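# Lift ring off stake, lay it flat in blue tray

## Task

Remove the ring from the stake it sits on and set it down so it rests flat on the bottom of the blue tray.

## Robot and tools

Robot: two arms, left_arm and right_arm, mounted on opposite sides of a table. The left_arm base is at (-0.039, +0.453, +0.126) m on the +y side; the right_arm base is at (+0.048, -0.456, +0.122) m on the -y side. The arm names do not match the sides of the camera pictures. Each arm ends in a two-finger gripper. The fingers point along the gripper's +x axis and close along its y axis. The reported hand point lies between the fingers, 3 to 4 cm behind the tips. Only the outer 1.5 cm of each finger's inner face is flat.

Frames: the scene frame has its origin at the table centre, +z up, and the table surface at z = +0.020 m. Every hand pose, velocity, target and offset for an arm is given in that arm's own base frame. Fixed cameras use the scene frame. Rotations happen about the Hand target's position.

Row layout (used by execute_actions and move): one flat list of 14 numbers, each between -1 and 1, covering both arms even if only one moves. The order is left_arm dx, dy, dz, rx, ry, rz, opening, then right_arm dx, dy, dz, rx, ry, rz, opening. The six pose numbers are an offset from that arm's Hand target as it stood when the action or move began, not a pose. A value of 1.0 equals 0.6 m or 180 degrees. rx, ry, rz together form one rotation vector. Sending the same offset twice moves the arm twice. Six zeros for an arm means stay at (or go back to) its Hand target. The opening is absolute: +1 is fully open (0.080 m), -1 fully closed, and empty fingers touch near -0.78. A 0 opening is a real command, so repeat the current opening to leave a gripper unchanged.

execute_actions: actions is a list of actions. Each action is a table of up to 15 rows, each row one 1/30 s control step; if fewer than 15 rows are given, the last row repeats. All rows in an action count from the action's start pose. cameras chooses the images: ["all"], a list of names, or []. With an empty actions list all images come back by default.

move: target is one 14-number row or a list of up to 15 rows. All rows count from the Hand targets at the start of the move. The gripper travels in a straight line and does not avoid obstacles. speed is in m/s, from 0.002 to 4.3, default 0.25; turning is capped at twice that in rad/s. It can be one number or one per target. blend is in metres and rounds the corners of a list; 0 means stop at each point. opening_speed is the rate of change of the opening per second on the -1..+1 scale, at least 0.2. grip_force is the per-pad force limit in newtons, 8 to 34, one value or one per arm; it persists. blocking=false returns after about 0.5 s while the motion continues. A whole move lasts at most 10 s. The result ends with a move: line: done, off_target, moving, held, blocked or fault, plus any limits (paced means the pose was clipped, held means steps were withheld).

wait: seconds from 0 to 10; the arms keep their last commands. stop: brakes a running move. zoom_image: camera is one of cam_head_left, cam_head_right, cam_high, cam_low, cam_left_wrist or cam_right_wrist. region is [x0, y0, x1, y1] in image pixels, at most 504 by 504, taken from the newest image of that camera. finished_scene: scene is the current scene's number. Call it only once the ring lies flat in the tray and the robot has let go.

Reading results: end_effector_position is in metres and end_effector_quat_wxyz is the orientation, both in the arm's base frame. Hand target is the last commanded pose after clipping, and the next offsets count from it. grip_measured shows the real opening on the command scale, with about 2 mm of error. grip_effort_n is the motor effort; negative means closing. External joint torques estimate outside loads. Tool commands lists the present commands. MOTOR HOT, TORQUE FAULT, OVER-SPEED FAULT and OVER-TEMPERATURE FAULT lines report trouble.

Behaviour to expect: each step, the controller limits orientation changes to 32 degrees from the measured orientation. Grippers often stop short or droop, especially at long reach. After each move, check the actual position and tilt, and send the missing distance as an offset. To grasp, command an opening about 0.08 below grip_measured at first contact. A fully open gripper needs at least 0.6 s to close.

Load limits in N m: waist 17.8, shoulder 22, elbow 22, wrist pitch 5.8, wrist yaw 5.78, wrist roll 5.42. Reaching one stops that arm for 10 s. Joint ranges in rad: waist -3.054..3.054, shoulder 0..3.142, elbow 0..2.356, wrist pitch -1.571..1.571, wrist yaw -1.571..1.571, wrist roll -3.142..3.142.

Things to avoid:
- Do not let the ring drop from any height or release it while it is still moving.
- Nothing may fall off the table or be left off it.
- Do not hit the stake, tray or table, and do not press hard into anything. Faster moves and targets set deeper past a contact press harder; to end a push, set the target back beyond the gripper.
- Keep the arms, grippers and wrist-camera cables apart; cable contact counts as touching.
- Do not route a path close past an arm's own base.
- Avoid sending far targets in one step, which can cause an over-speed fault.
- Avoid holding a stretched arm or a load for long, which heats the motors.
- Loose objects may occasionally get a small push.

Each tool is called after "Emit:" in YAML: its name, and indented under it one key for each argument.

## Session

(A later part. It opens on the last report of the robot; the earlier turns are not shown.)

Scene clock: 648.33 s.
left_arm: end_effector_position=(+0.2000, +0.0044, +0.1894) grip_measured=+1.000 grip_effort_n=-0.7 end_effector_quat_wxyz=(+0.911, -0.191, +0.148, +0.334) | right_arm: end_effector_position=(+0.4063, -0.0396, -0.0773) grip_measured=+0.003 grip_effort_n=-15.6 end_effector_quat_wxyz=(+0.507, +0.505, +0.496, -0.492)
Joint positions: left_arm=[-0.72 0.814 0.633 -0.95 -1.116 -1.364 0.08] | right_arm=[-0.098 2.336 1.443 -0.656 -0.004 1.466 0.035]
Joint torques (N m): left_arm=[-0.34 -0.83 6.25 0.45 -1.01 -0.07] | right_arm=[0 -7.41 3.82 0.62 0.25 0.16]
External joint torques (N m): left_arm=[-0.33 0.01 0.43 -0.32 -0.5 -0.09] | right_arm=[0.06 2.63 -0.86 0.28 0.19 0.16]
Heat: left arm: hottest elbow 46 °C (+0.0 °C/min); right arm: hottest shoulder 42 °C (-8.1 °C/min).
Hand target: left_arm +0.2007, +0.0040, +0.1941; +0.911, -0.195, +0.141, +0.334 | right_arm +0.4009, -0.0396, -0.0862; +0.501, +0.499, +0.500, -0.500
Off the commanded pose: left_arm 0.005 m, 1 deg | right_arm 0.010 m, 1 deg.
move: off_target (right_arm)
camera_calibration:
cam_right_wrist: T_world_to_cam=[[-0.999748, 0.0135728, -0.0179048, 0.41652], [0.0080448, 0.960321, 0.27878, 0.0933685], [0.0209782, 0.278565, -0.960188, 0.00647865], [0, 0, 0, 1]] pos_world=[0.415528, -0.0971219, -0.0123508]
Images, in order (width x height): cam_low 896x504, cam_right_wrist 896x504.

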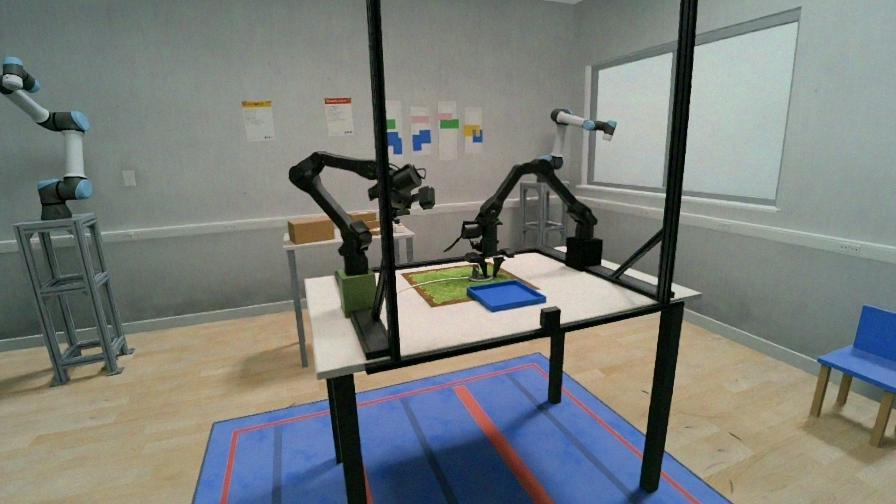

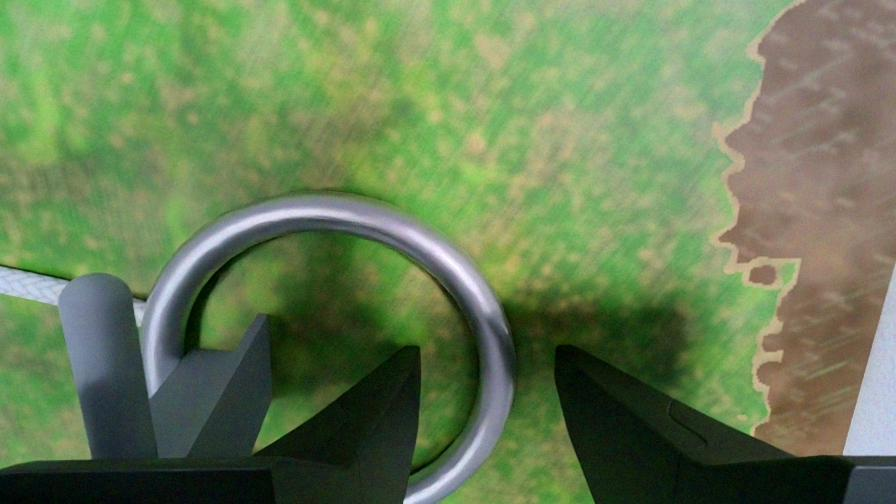

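Emit:
move:
  target:
    - [0, 0, 0, 0, 0, 0, 1, -0.0045, 0.0, 0.004, 0, 0, 0, 0.0]
    - [0, 0, 0, 0, 0, 0, 1, -0.0045, 0.0, 0.004, 0, 0, 0, -0.68]
  speed: 0.05
  opening_speed: 0.8
  cameras: ["cam_right_wrist", "cam_low"]

Emit:
zoom_image:
  camera: "cam_low"
  region: [460, 250, 520, 290]

Scene clock: 670.97 s.
left_arm: end_effector_position=(+0.2000, +0.0044, +0.1894) grip_measured=+1.000 grip_effort_n=-0.7 end_effector_quat_wxyz=(+0.911, -0.191, +0.148, +0.334) | right_arm: end_effector_position=(+0.4050, -0.0394, -0.0783) grip_measured=-0.620 grip_effort_n=-83.5 end_effector_quat_wxyz=(+0.507, +0.504, +0.496, -0.493)
Joint positions: left_arm=[-0.72 0.814 0.633 -0.95 -1.116 -1.364 0.08] | right_arm=[-0.098 2.335 1.436 -0.65 -0.004 1.466 0.007]
Joint torques (N m): left_arm=[-0.37 -0.91 6.26 0.45 -0.99 -0.09] | right_arm=[-0.04 -8.75 3.06 0.28 0.25 0.14]
External joint torques (N m): left_arm=[-0.37 -0.03 0.37 -0.33 -0.47 -0.1] | right_arm=[-0.03 1.26 -1.63 -0.07 0.19 0.15]
Heat: left arm: hottest elbow 46 °C (+0.0 °C/min); right arm: hottest shoulder 40 °C (-4.0 °C/min).
Hand target: left_arm +0.2007, +0.0040, +0.1941; +0.911, -0.195, +0.141, +0.334 | right_arm +0.3984, -0.0396, -0.0837; +0.501, +0.500, +0.499, -0.500
Off the commanded pose: left_arm 0.005 m, 1 deg | right_arm 0.009 m, 1 deg.
move: off_target (right_arm); target 2's new opening was sent with right_arm's hand 0.009 m and 1 deg from that target
camera_calibration:
cam_right_wrist: T_world_to_cam=[[-0.999762, 0.013548, -0.0170798, 0.415315], [0.00824892, 0.960293, 0.278871, 0.0934751], [0.0201798, 0.278664, -0.960177, 0.00585508], [0, 0, 0, 1]] pos_world=[0.414327, -0.0970217, -0.0133521]
Images, in order (width x height): cam_low 896x504, cam_right_wrist 896x504.

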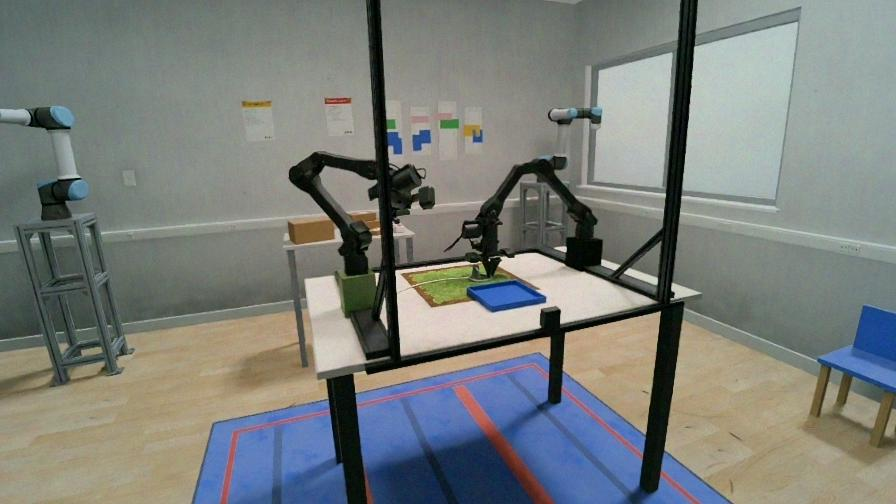

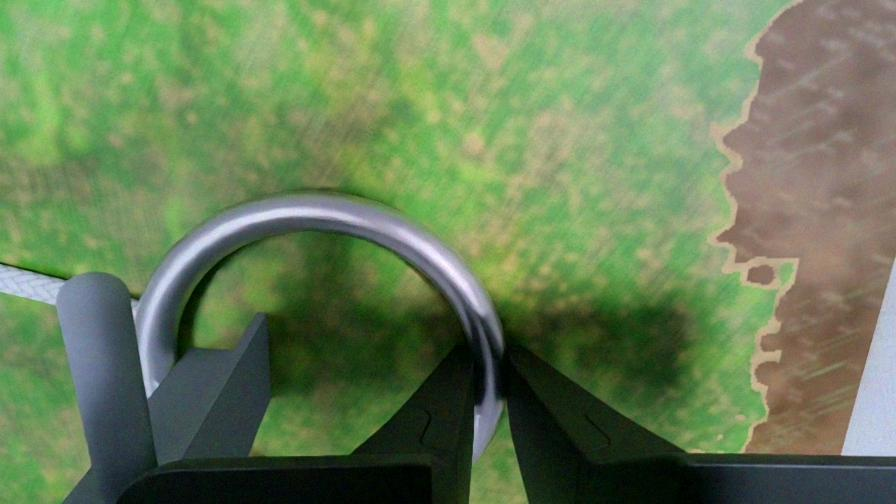

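Scaled by 8.400 from the camera's 896x504 image, which has a finer 1280x720 frame.

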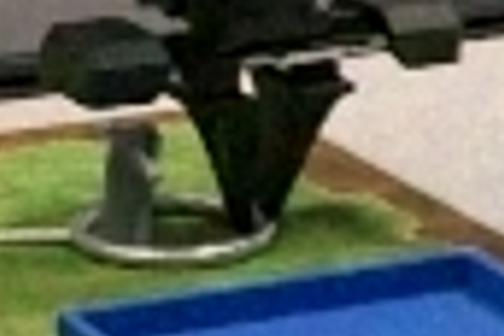

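Emit:
move:
  target: [0, 0, 0, 0, 0, 0, 1, 0.011, 0.0, 0.0333, 0, 0, 0, -0.68]
  speed: 0.05
  cameras: ["cam_right_wrist", "cam_low", "cam_head_left"]

Emit:
zoom_image:
  camera: "cam_low"
  region: [460, 250, 520, 290]

Scene clock: 778.97 s.
left_arm: end_effector_position=(+0.2000, +0.0044, +0.1894) grip_measured=+1.000 grip_effort_n=-0.7 end_effector_quat_wxyz=(+0.911, -0.191, +0.148, +0.334) | right_arm: end_effector_position=(+0.4039, -0.0393, -0.0700) grip_measured=-0.620 grip_effort_n=-83.5 end_effector_quat_wxyz=(+0.499, +0.498, +0.504, -0.499)
Joint positions: left_arm=[-0.72 0.814 0.633 -0.95 -1.116 -1.364 0.08] | right_arm=[-0.098 2.33 1.469 -0.715 -0.004 1.466 0.007]
Joint torques (N m): left_arm=[-0.33 -0.88 6.3 0.45 -1 -0.09] | right_arm=[0.08 -11.21 5.34 -0.62 0.25 0.19]
External joint torques (N m): left_arm=[-0.33 -0.01 0.44 -0.32 -0.49 -0.1] | right_arm=[0.08 -1.22 0.65 -0.9 0.19 0.19]
Heat: left arm: hottest elbow 47 °C (+0.0 °C/min); right arm: hottest shoulder 44 °C (+1.0 °C/min).
Hand target: left_arm +0.2007, +0.0040, +0.1941; +0.911, -0.195, +0.141, +0.334 | right_arm +0.4049, -0.0396, -0.0637; +0.501, +0.500, +0.500, -0.500
Off the commanded pose: left_arm 0.005 m, 1 deg | right_arm 0.006 m, 1 deg.
move: done
camera_calibration:
cam_right_wrist: T_world_to_cam=[[-0.999855, 0.0135445, 0.010279, 0.416209], [0.0158887, 0.959533, 0.281149, 0.0880455], [-0.006055, 0.281272, -0.959609, 0.0245274], [0, 0, 0, 1]] pos_world=[0.414898, -0.0970188, -0.00549541]
Images, in order (width x height): cam_head_left 896x504, cam_low 896x504, cam_right_wrist 896x504.

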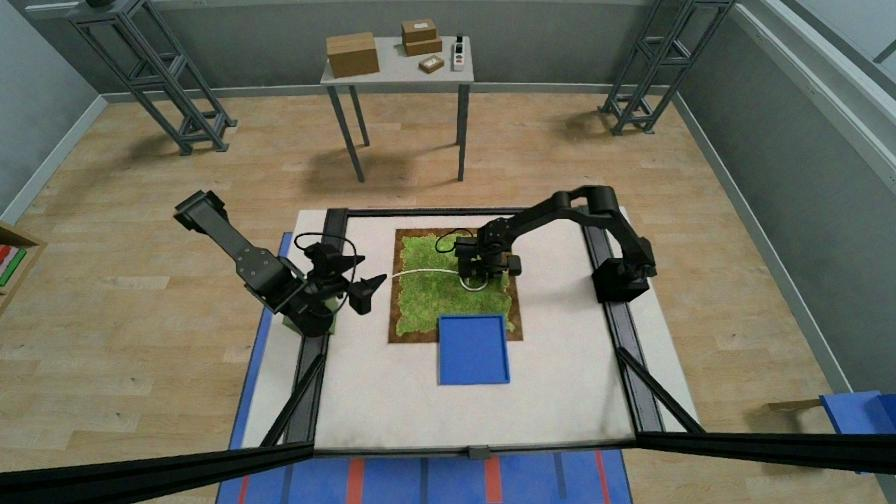

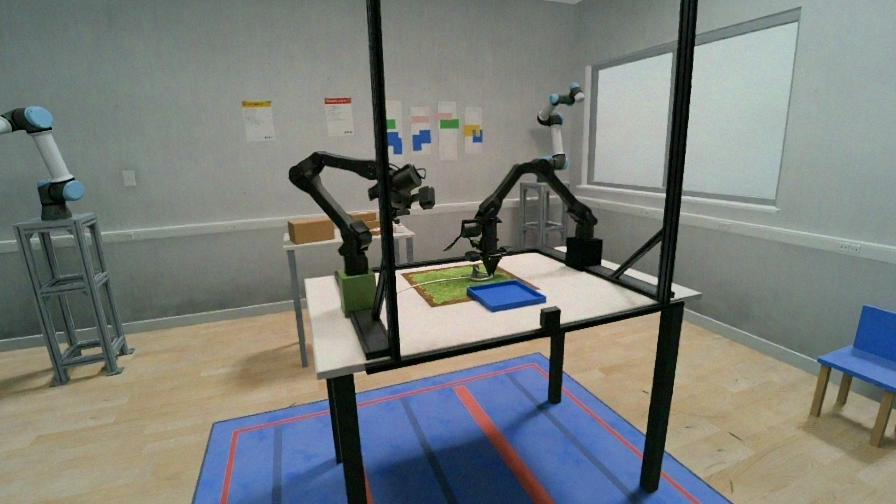

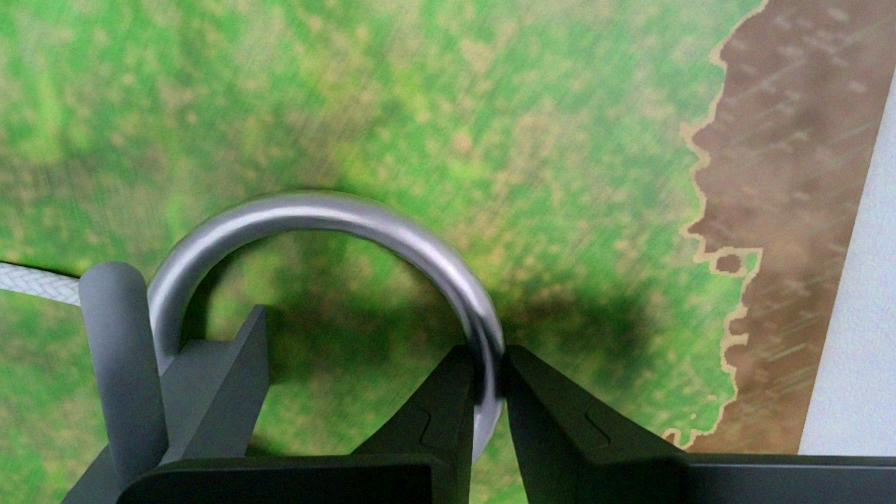

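Scaled by 8.400 from the camera's 896x504 image, which has a finer 1280x720 frame.

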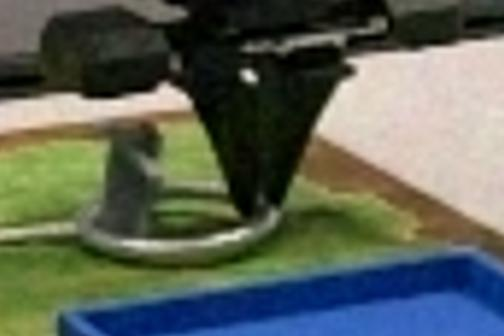

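Emit:
move:
  target: [0, 0, 0, 0, 0, 0, 1, 0, -0.0317, 0.0262, 0, 0, 0, -0.68]
  speed: 0.08
  cameras: ["cam_right_wrist", "cam_low"]

Emit:
zoom_image:
  camera: "cam_low"
  region: [460, 250, 520, 290]

Scene clock: 799.27 s.
left_arm: end_effector_position=(+0.2000, +0.0044, +0.1894) grip_measured=+1.000 grip_effort_n=-0.7 end_effector_quat_wxyz=(+0.911, -0.191, +0.148, +0.334) | right_arm: end_effector_position=(+0.4032, -0.0552, -0.0550) grip_measured=-0.620 grip_effort_n=-83.5 end_effector_quat_wxyz=(+0.497, +0.498, +0.504, -0.501)
Joint positions: left_arm=[-0.72 0.814 0.633 -0.95 -1.116 -1.364 0.08] | right_arm=[-0.137 2.305 1.494 -0.77 -0.004 1.432 0.007]
Joint torques (N m): left_arm=[-0.33 -0.86 6.32 0.45 -1.02 -0.1] | right_arm=[-0.56 -11.31 5.79 -0.49 0.25 -0.14]
External joint torques (N m): left_arm=[-0.34 0.04 0.41 -0.34 -0.5 -0.11] | right_arm=[-0.51 -1.38 0.99 -0.76 0.19 -0.14]
Heat: left arm: hottest elbow 48 °C (+1.0 °C/min); right arm: hottest shoulder 44 °C (+1.0 °C/min).
Hand target: left_arm +0.2007, +0.0040, +0.1941; +0.911, -0.195, +0.141, +0.334 | right_arm +0.4048, -0.0588, -0.0481; +0.501, +0.500, +0.499, -0.500
Off the commanded pose: left_arm 0.005 m, 1 deg | right_arm 0.008 m, 1 deg.
move: done
camera_calibration:
cam_right_wrist: T_world_to_cam=[[-0.999736, 0.0177183, 0.0145949, 0.416052], [0.0211144, 0.959245, 0.281784, 0.0970508], [-0.00900735, 0.282018, -0.959367, 0.0445268], [0, 0, 0, 1]] pos_world=[0.414294, -0.113025, 0.00929793]
Images, in order (width x height): cam_low 896x504, cam_right_wrist 896x504.

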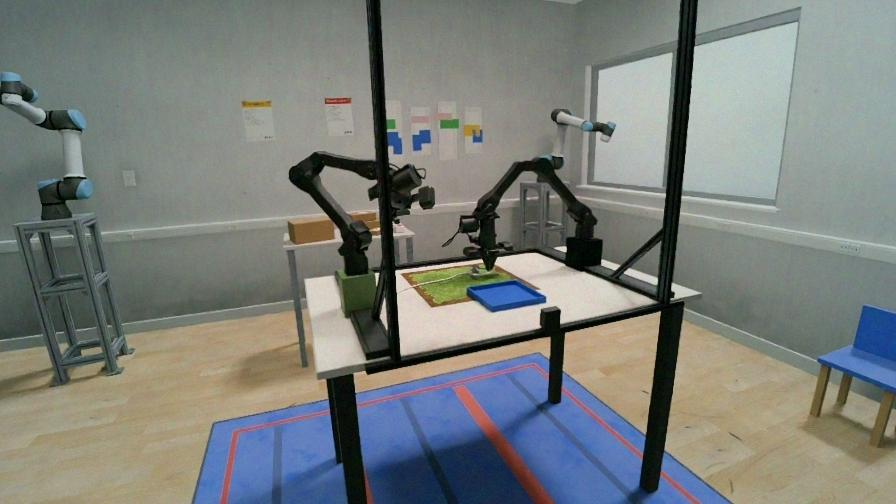

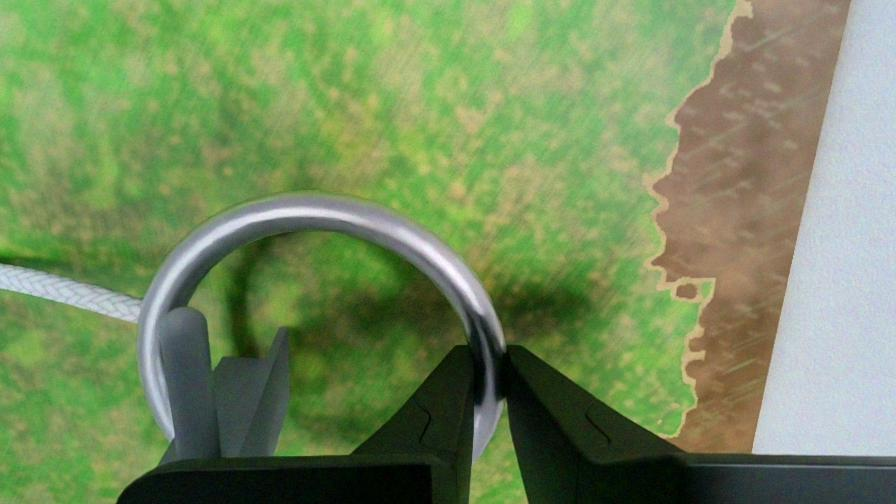

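Scaled by 8.400 from the camera's 896x504 image, which has a finer 1280x720 frame.

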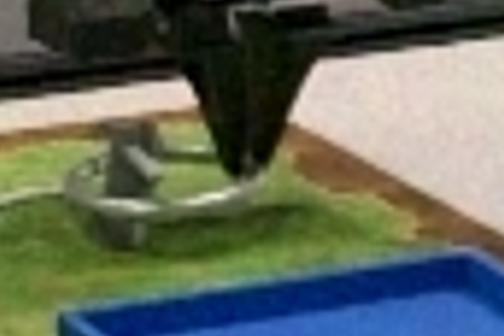

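Emit:
move:
  target: [0, 0, 0, 0, 0, 0, 1, 0, 0.0448, 0.0235, -0.1944, 0, 0, -0.68]
  speed: 0.1
  cameras: ["cam_right_wrist", "cam_low", "cam_high"]

Emit:
zoom_image:
  camera: "cam_low"
  region: [450, 240, 530, 290]

Scene clock: 823.70 s.
left_arm: end_effector_position=(+0.2000, +0.0044, +0.1894) grip_measured=+1.000 grip_effort_n=-1.2 end_effector_quat_wxyz=(+0.911, -0.191, +0.148, +0.334) | right_arm: end_effector_position=(+0.4027, -0.0310, -0.0331) grip_measured=-0.620 grip_effort_n=-83.5 end_effector_quat_wxyz=(+0.627, +0.327, +0.332, -0.624)
Joint positions: left_arm=[-0.72 0.814 0.633 -0.95 -1.116 -1.364 0.08] | right_arm=[0.134 2.325 1.509 -0.846 0.595 1.724 0.007]
Joint torques (N m): left_arm=[-0.34 -0.84 6.26 0.45 -1.01 -0.09] | right_arm=[0.08 -8.18 6.37 -0.11 0.94 0.27]
External joint torques (N m): left_arm=[-0.35 0.03 0.42 -0.32 -0.49 -0.1] | right_arm=[0.1 1.73 1.72 -0.23 0.52 0.27]
Heat: left arm: hottest elbow 48 °C (+1.0 °C/min); right arm: hottest shoulder 52 °C (+8.0 °C/min). Fold the right arm in close to its base, or ease its load, before you think long.
Hand target: left_arm +0.2007, +0.0040, +0.1941; +0.911, -0.195, +0.141, +0.334 | right_arm +0.4049, -0.0318, -0.0340; +0.628, +0.326, +0.326, -0.627
Off the commanded pose: left_arm 0.005 m, 1 deg | right_arm 0.002 m, 1 deg.
MOTOR HOT: joint 2 (shoulder) of the right arm reports 52 °C; the controller stops that arm at 95 °C. To cool a motor, set the load down, stop pushing, or move to a pose that needs little force.
move: done
camera_calibration:
cam_right_wrist: T_world_to_cam=[[-0.999928, 0.0118122, -0.00202747, 0.414073], [0.0118502, 0.949149, -0.314606, 0.0512887], [-0.0017918, -0.314607, -0.94922, 0.0377872], [0, 0, 0, 1]] pos_world=[0.413503, -0.0416836, 0.0528436]
Images, in order (width x height): cam_high 896x504, cam_low 896x504, cam_right_wrist 896x504.

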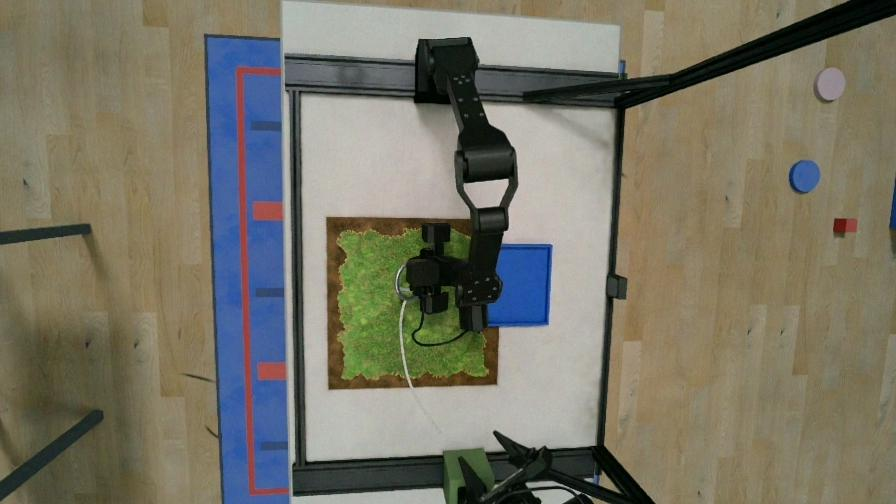

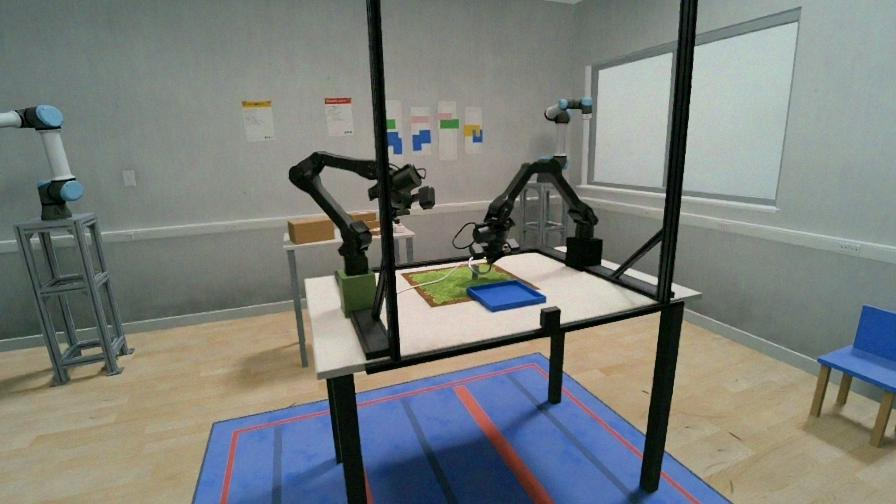

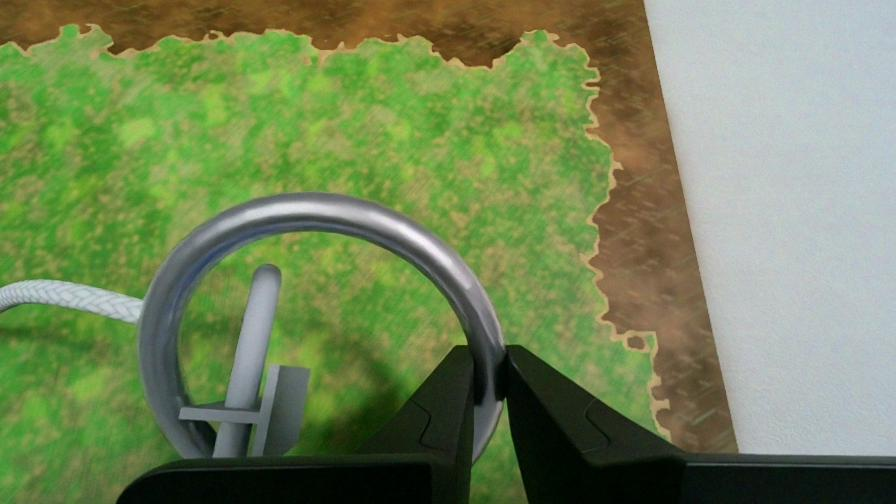

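Scaled by 6.300 from the camera's 896x504 image, which has a finer 1280x720 frame.

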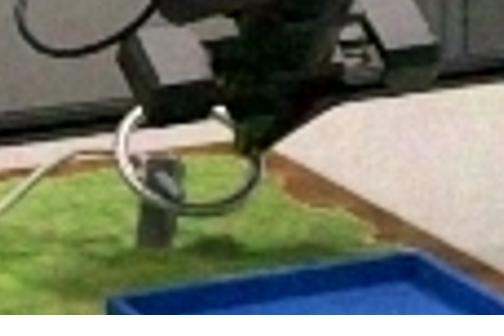

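Emit:
move:
  target:
    - [0, 0, 0, 0, 0, 0, 1, 0, 0.07, 0.0, 0, 0, 0, -0.68]
    - [0, 0, 0, 0, 0, 0, 1, 0, 0.08, 0.1, 0, 0, 0, -0.68]
  speed: 0.08
  blend: 0.005
  cameras: ["cam_right_wrist", "cam_low", "cam_high"]

Emit:
zoom_image:
  camera: "cam_low"
  region: [450, 220, 550, 290]

Scene clock: 857.67 s.
left_arm: end_effector_position=(+0.2000, +0.0044, +0.1894) grip_measured=+1.000 grip_effort_n=-0.7 end_effector_quat_wxyz=(+0.911, -0.191, +0.148, +0.334) | right_arm: end_effector_position=(+0.4008, +0.0145, +0.0175) grip_measured=-0.620 grip_effort_n=-83.5 end_effector_quat_wxyz=(+0.625, +0.314, +0.335, -0.631)
Joint positions: left_arm=[-0.72 0.814 0.633 -0.95 -1.116 -1.364 0.08] | right_arm=[0.246 2.298 1.676 -1.144 0.59 1.861 0.007]
Joint torques (N m): left_arm=[-0.31 -0.82 6.36 0.45 -1.02 -0.08] | right_arm=[0.13 -11.53 6.65 -0.33 0.52 0.28]
External joint torques (N m): left_arm=[-0.3 0.08 0.48 -0.33 -0.5 -0.09] | right_arm=[0.13 -1.42 1.65 -0.3 0.12 0.28]
Heat: left arm: hottest elbow 48 °C (+0.0 °C/min); right arm: hottest shoulder 45 °C (+1.0 °C/min).
Hand target: left_arm +0.2007, +0.0040, +0.1941; +0.911, -0.195, +0.141, +0.334 | right_arm +0.4048, +0.0162, +0.0261; +0.628, +0.326, +0.326, -0.627
Off the commanded pose: left_arm 0.005 m, 1 deg | right_arm 0.010 m, 2 deg.
MOTOR HOT: cleared for the motors of the right arm.
move: off_target (right_arm)
camera_calibration:
cam_right_wrist: T_world_to_cam=[[-0.999669, 0.0124887, 0.0224964, 0.411252], [0.00435947, 0.943878, -0.330265, 0.0273767], [-0.0253585, -0.330058, -0.94362, 0.1096], [0, 0, 0, 1]] pos_world=[0.413776, 0.00519806, 0.103211]
Images, in order (width x height): cam_high 896x504, cam_low 896x504, cam_right_wrist 896x504.

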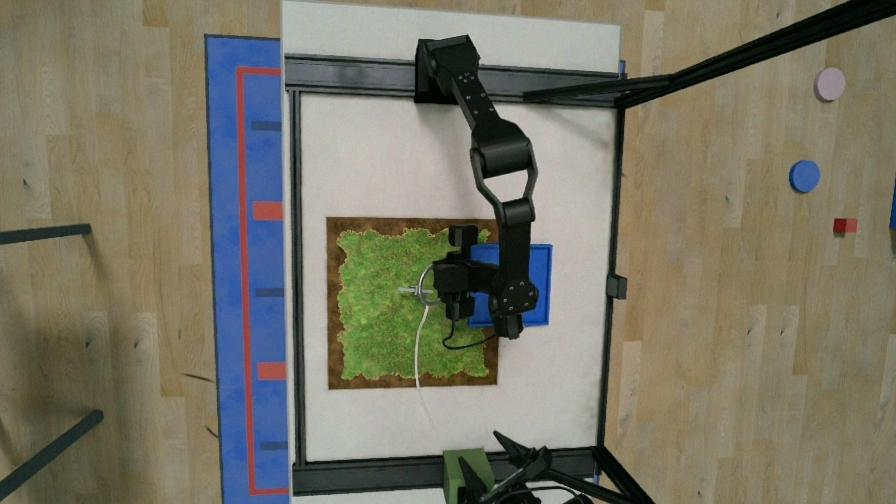

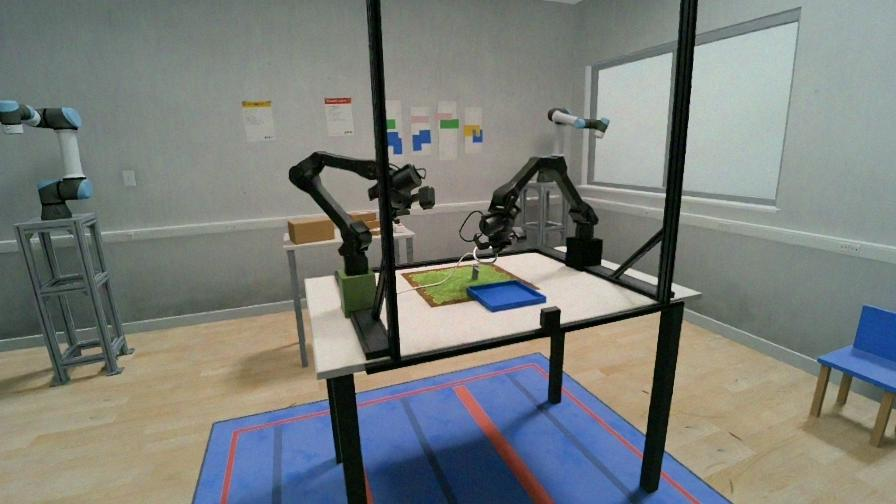

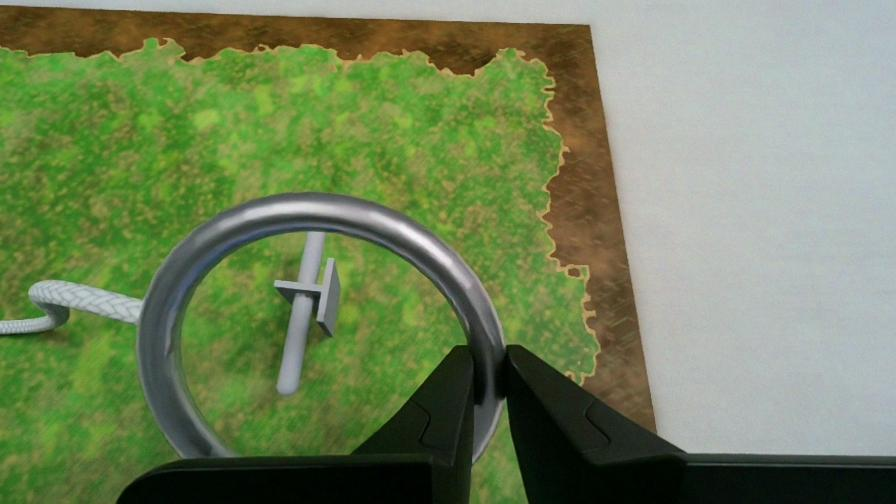

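Scaled by 5.040 from the camera's 896x504 image, which has a finer 1280x720 frame.

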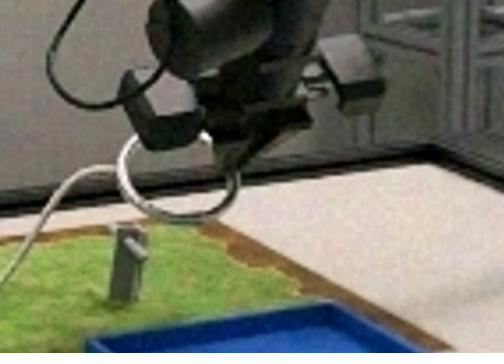

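Emit:
move:
  target: [0, 0, 0, 0, 0, 0, 1, 0.027, 0.27, -0.01, 0.1944, 0, 0, -0.68]
  speed: 0.15
  cameras: ["cam_right_wrist", "cam_low", "cam_high", "cam_head_right"]

Emit:
zoom_image:
  camera: "cam_low"
  region: [450, 220, 570, 320]

Scene clock: 894.03 s.
left_arm: end_effector_position=(+0.2000, +0.0044, +0.1894) grip_measured=+1.000 grip_effort_n=-0.7 end_effector_quat_wxyz=(+0.911, -0.191, +0.148, +0.334) | right_arm: end_effector_position=(+0.4182, +0.1765, +0.0218) grip_measured=-0.620 grip_effort_n=-83.5 end_effector_quat_wxyz=(+0.503, +0.496, +0.501, -0.500)
Joint positions: left_arm=[-0.72 0.814 0.633 -0.95 -1.116 -1.364 0.08] | right_arm=[0.401 2.361 1.923 -1.138 0.005 1.963 0.007]
Joint torques (N m): left_arm=[-0.31 -0.84 6.27 0.45 -0.99 -0.09] | right_arm=[0.02 -9.19 7.62 0.37 -0.1 0.21]
External joint torques (N m): left_arm=[-0.3 0.03 0.39 -0.33 -0.48 -0.11] | right_arm=[-0.07 1.95 1.98 0.09 -0.15 0.21]
Heat: left arm: hottest elbow 48 °C (+0.0 °C/min); right arm: hottest shoulder 53 °C (+4.1 °C/min). Fold the right arm in close to its base, or ease its load, before you think long.
Hand target: left_arm +0.2007, +0.0040, +0.1941; +0.911, -0.195, +0.141, +0.334 | right_arm +0.4210, +0.1782, +0.0200; +0.501, +0.500, +0.499, -0.500
Off the commanded pose: left_arm 0.005 m, 1 deg | right_arm 0.004 m, 1 deg.
MOTOR HOT: joint 2 (shoulder) of the right arm reports 53 °C; the controller stops that arm at 95 °C. To cool a motor, set the load down, stop pushing, or move to a pose that needs little force.
move: done
camera_calibration:
cam_right_wrist: T_world_to_cam=[[-0.999917, 0.0109068, 0.00689748, 0.427162], [0.0123669, 0.962583, 0.270706, -0.143932], [-0.00368685, 0.270768, -0.962637, 0.052865], [0, 0, 0, 1]] pos_world=[0.429101, 0.119574, 0.0869068]
Images, in order (width x height): cam_head_right 896x504, cam_high 896x504, cam_low 896x504, cam_right_wrist 896x504.

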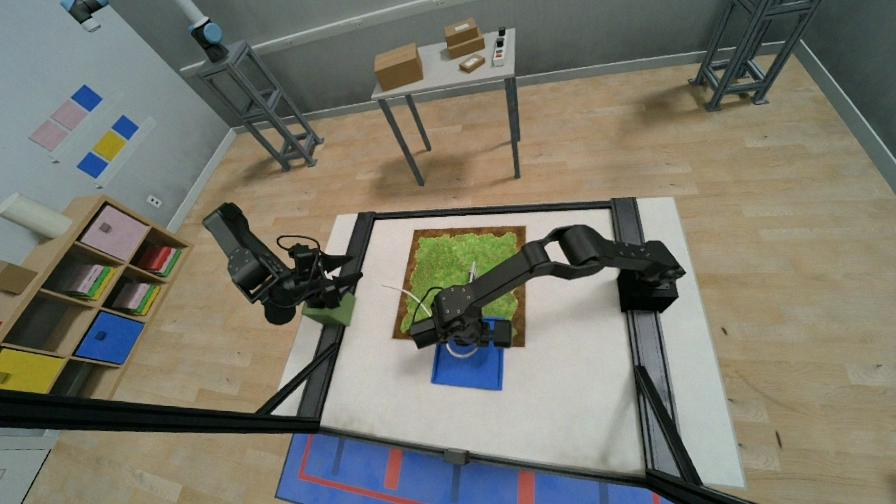

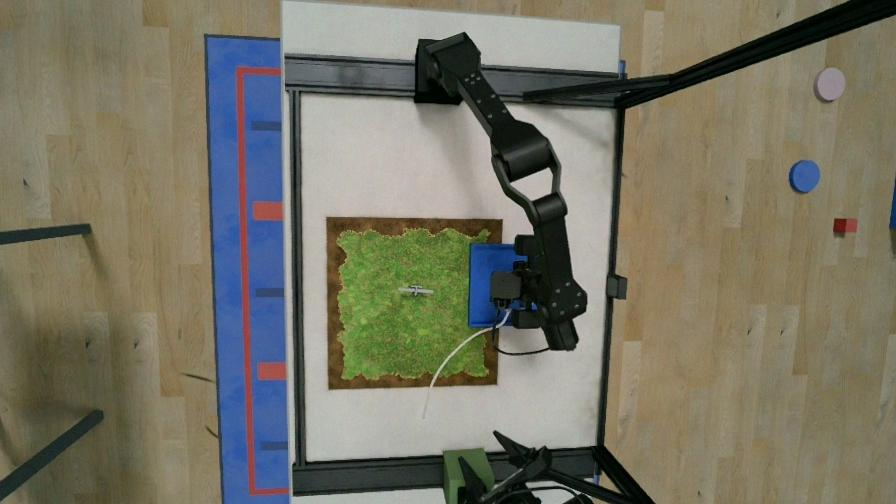

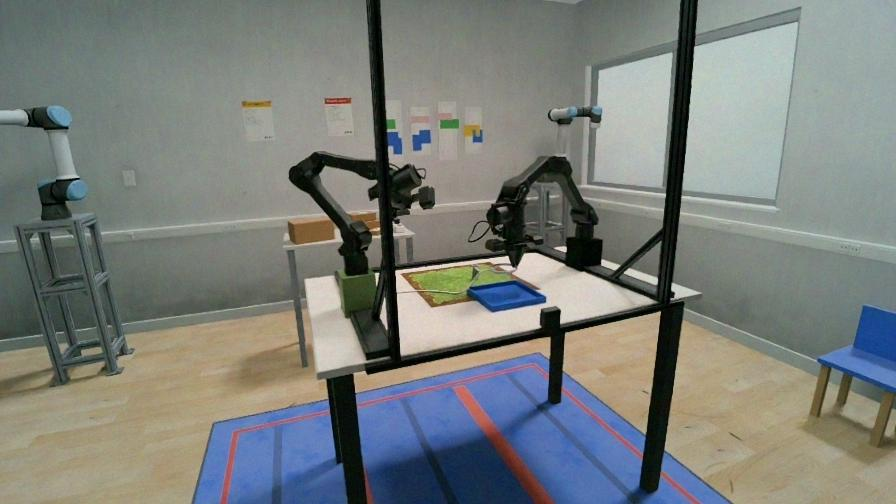

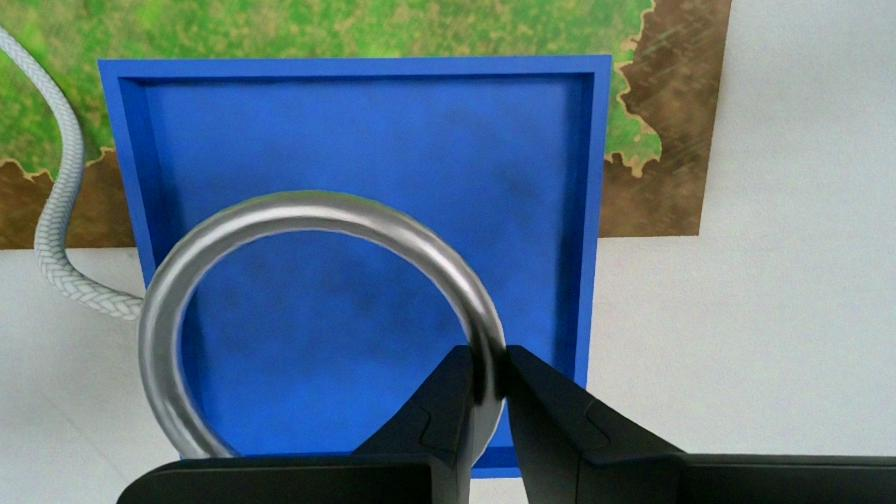

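Scaled by 4.200 from the camera's 896x504 image, which has a finer 1280x720 frame.

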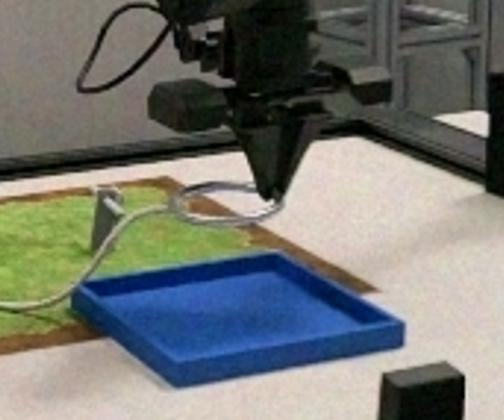

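Emit:
move:
  target: [0, 0, 0, 0, 0, 0, 1, 0.0, 0.0, -0.142, 0, 0, 0, -0.68]
  speed: 0.12
  cameras: ["cam_right_wrist", "cam_low"]

Emit:
zoom_image:
  camera: "cam_low"
  region: [450, 230, 560, 320]

Scene clock: 918.53 s.
left_arm: end_effector_position=(+0.2000, +0.0044, +0.1894) grip_measured=+1.000 grip_effort_n=-1.2 end_effector_quat_wxyz=(+0.911, -0.191, +0.148, +0.334) | right_arm: end_effector_position=(+0.4228, +0.1784, -0.0608) grip_measured=-0.620 grip_effort_n=-83.5 end_effector_quat_wxyz=(+0.505, +0.500, +0.499, -0.496)
Joint positions: left_arm=[-0.72 0.814 0.633 -0.95 -1.116 -1.364 0.08] | right_arm=[0.401 2.483 1.802 -0.881 0.005 1.963 0.007]
Joint torques (N m): left_arm=[-0.37 -0.83 6.28 0.44 -1 -0.08] | right_arm=[-0.05 -9.85 5.31 0.38 -0.09 0.23]
External joint torques (N m): left_arm=[-0.37 0.07 0.39 -0.34 -0.49 -0.09] | right_arm=[-0.04 1.49 0.05 0.06 -0.15 0.23]
Heat: left arm: hottest elbow 49 °C (+1.0 °C/min); right arm: hottest shoulder 52 °C (+6.0 °C/min). Fold the right arm in close to its base, or ease its load, before you think long.
Hand target: left_arm +0.2007, +0.0040, +0.1941; +0.911, -0.195, +0.141, +0.334 | right_arm +0.4211, +0.1781, -0.0651; +0.501, +0.500, +0.499, -0.500
Off the commanded pose: left_arm 0.005 m, 1 deg | right_arm 0.005 m, 1 deg.
MOTOR HOT: still on. Joint 2 (shoulder) of the right arm reports 52 °C.
move: done
camera_calibration:
cam_right_wrist: T_world_to_cam=[[-0.999925, 0.0112461, -0.00487277, 0.43154], [0.00946453, 0.961109, 0.276006, -0.121607], [0.00778726, 0.275939, -0.961144, -0.0328147], [0, 0, 0, 1]] pos_world=[0.432914, 0.121079, 0.00412726]
Images, in order (width x height): cam_low 896x504, cam_right_wrist 896x504.

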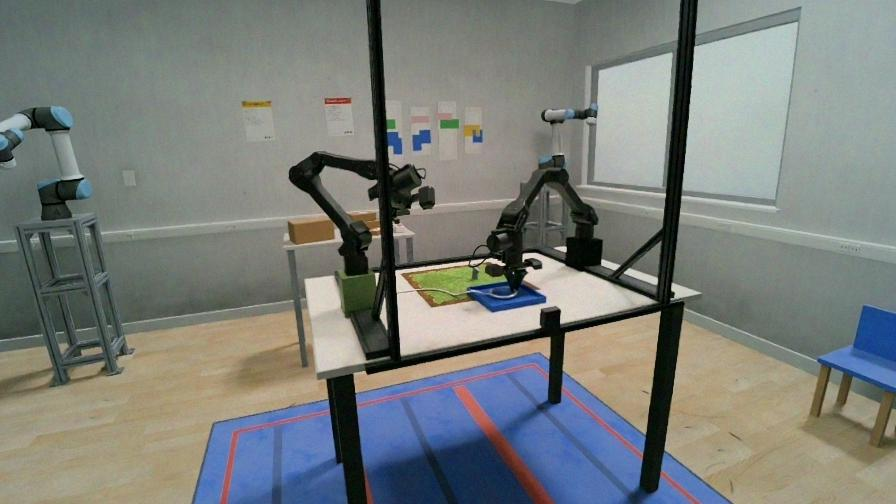

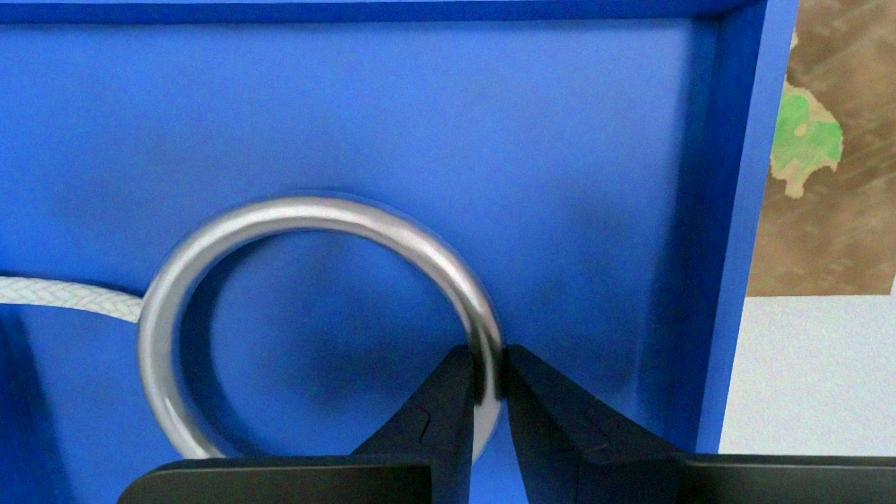

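Scaled by 4.582 from the camera's 896x504 image, which has a finer 1280x720 frame.

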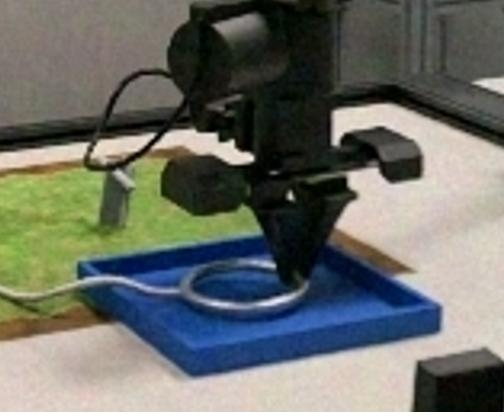

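Emit:
move:
  target: [0, 0, 0, 0, 0, 0, 1, 0.0, 0.0, -0.0133, 0, 0, 0, -0.68]
  speed: 0.05
  cameras: ["cam_right_wrist", "cam_low"]

Emit:
zoom_image:
  camera: "cam_low"
  region: [460, 260, 550, 320]

Scene clock: 925.97 s.
left_arm: end_effector_position=(+0.2000, +0.0044, +0.1894) grip_measured=+1.000 grip_effort_n=-1.2 end_effector_quat_wxyz=(+0.911, -0.191, +0.148, +0.334) | right_arm: end_effector_position=(+0.4243, +0.1790, -0.0663) grip_measured=-0.620 grip_effort_n=-83.5 end_effector_quat_wxyz=(+0.506, +0.502, +0.498, -0.494)
Joint positions: left_arm=[-0.72 0.814 0.633 -0.95 -1.116 -1.364 0.08] | right_arm=[0.401 2.494 1.799 -0.861 0.005 1.963 0.007]
Joint torques (N m): left_arm=[-0.29 -0.84 6.27 0.45 -1.01 -0.09] | right_arm=[-0.06 -9.3 4.76 0.41 -0.08 0.22]
External joint torques (N m): left_arm=[-0.29 0.03 0.43 -0.32 -0.5 -0.11] | right_arm=[-0.03 1.98 -0.42 0.1 -0.15 0.23]
Heat: left arm: hottest elbow 49 °C (+1.0 °C/min); right arm: hottest shoulder 51 °C (+3.0 °C/min). Fold the right arm in close to its base, or ease its load, before you think long.
Hand target: left_arm +0.2007, +0.0040, +0.1941; +0.911, -0.195, +0.141, +0.334 | right_arm +0.4211, +0.1781, -0.0732; +0.501, +0.500, +0.499, -0.500
Off the commanded pose: left_arm 0.005 m, 1 deg | right_arm 0.008 m, 1 deg.
MOTOR HOT: still on. Joint 2 (shoulder) of the right arm reports 51 °C.
move: done
camera_calibration:
cam_right_wrist: T_world_to_cam=[[-0.999877, 0.0112822, -0.0108618, 0.43268], [0.00781208, 0.960418, 0.278453, -0.119657], [0.0135734, 0.278334, -0.960389, -0.0411093], [0, 0, 0, 1]] pos_world=[0.43412, 0.121482, -0.00146231]
Images, in order (width x height): cam_low 896x504, cam_right_wrist 896x504.

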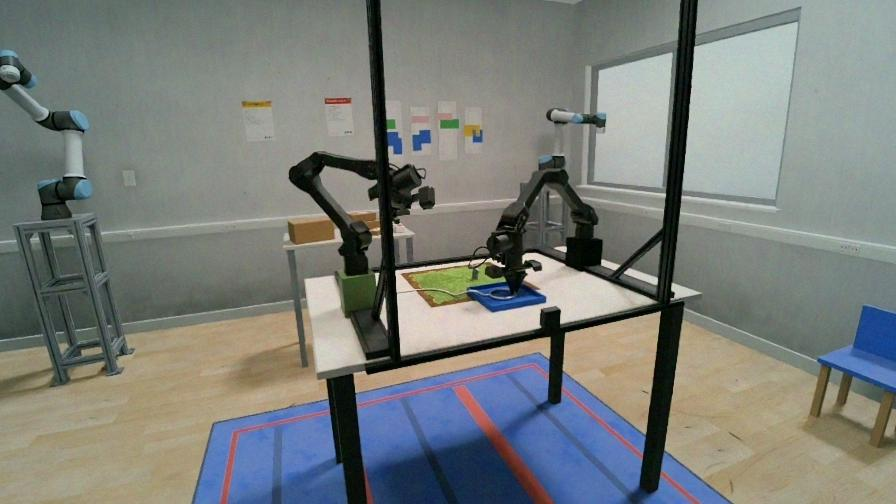

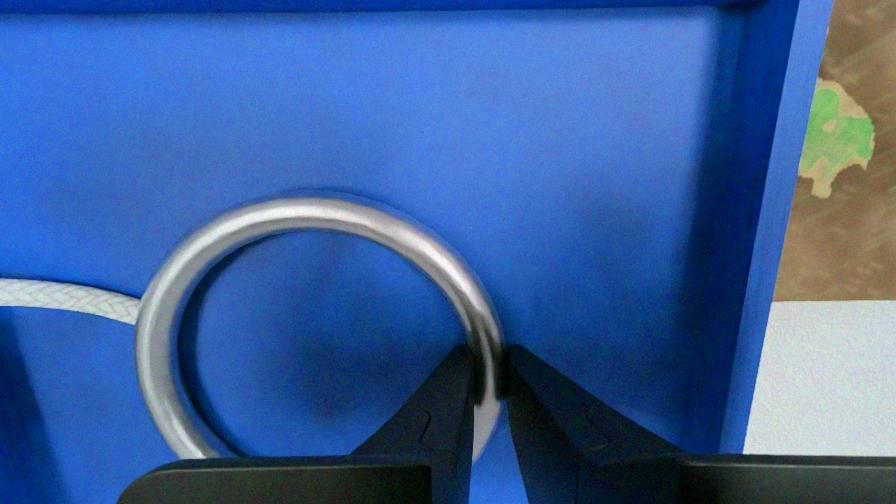

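Scaled by 5.600 from the camera's 896x504 image, which has a finer 1280x720 frame.

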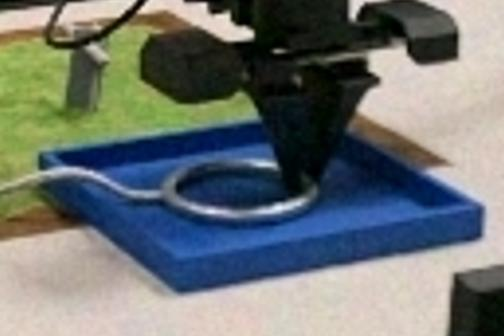

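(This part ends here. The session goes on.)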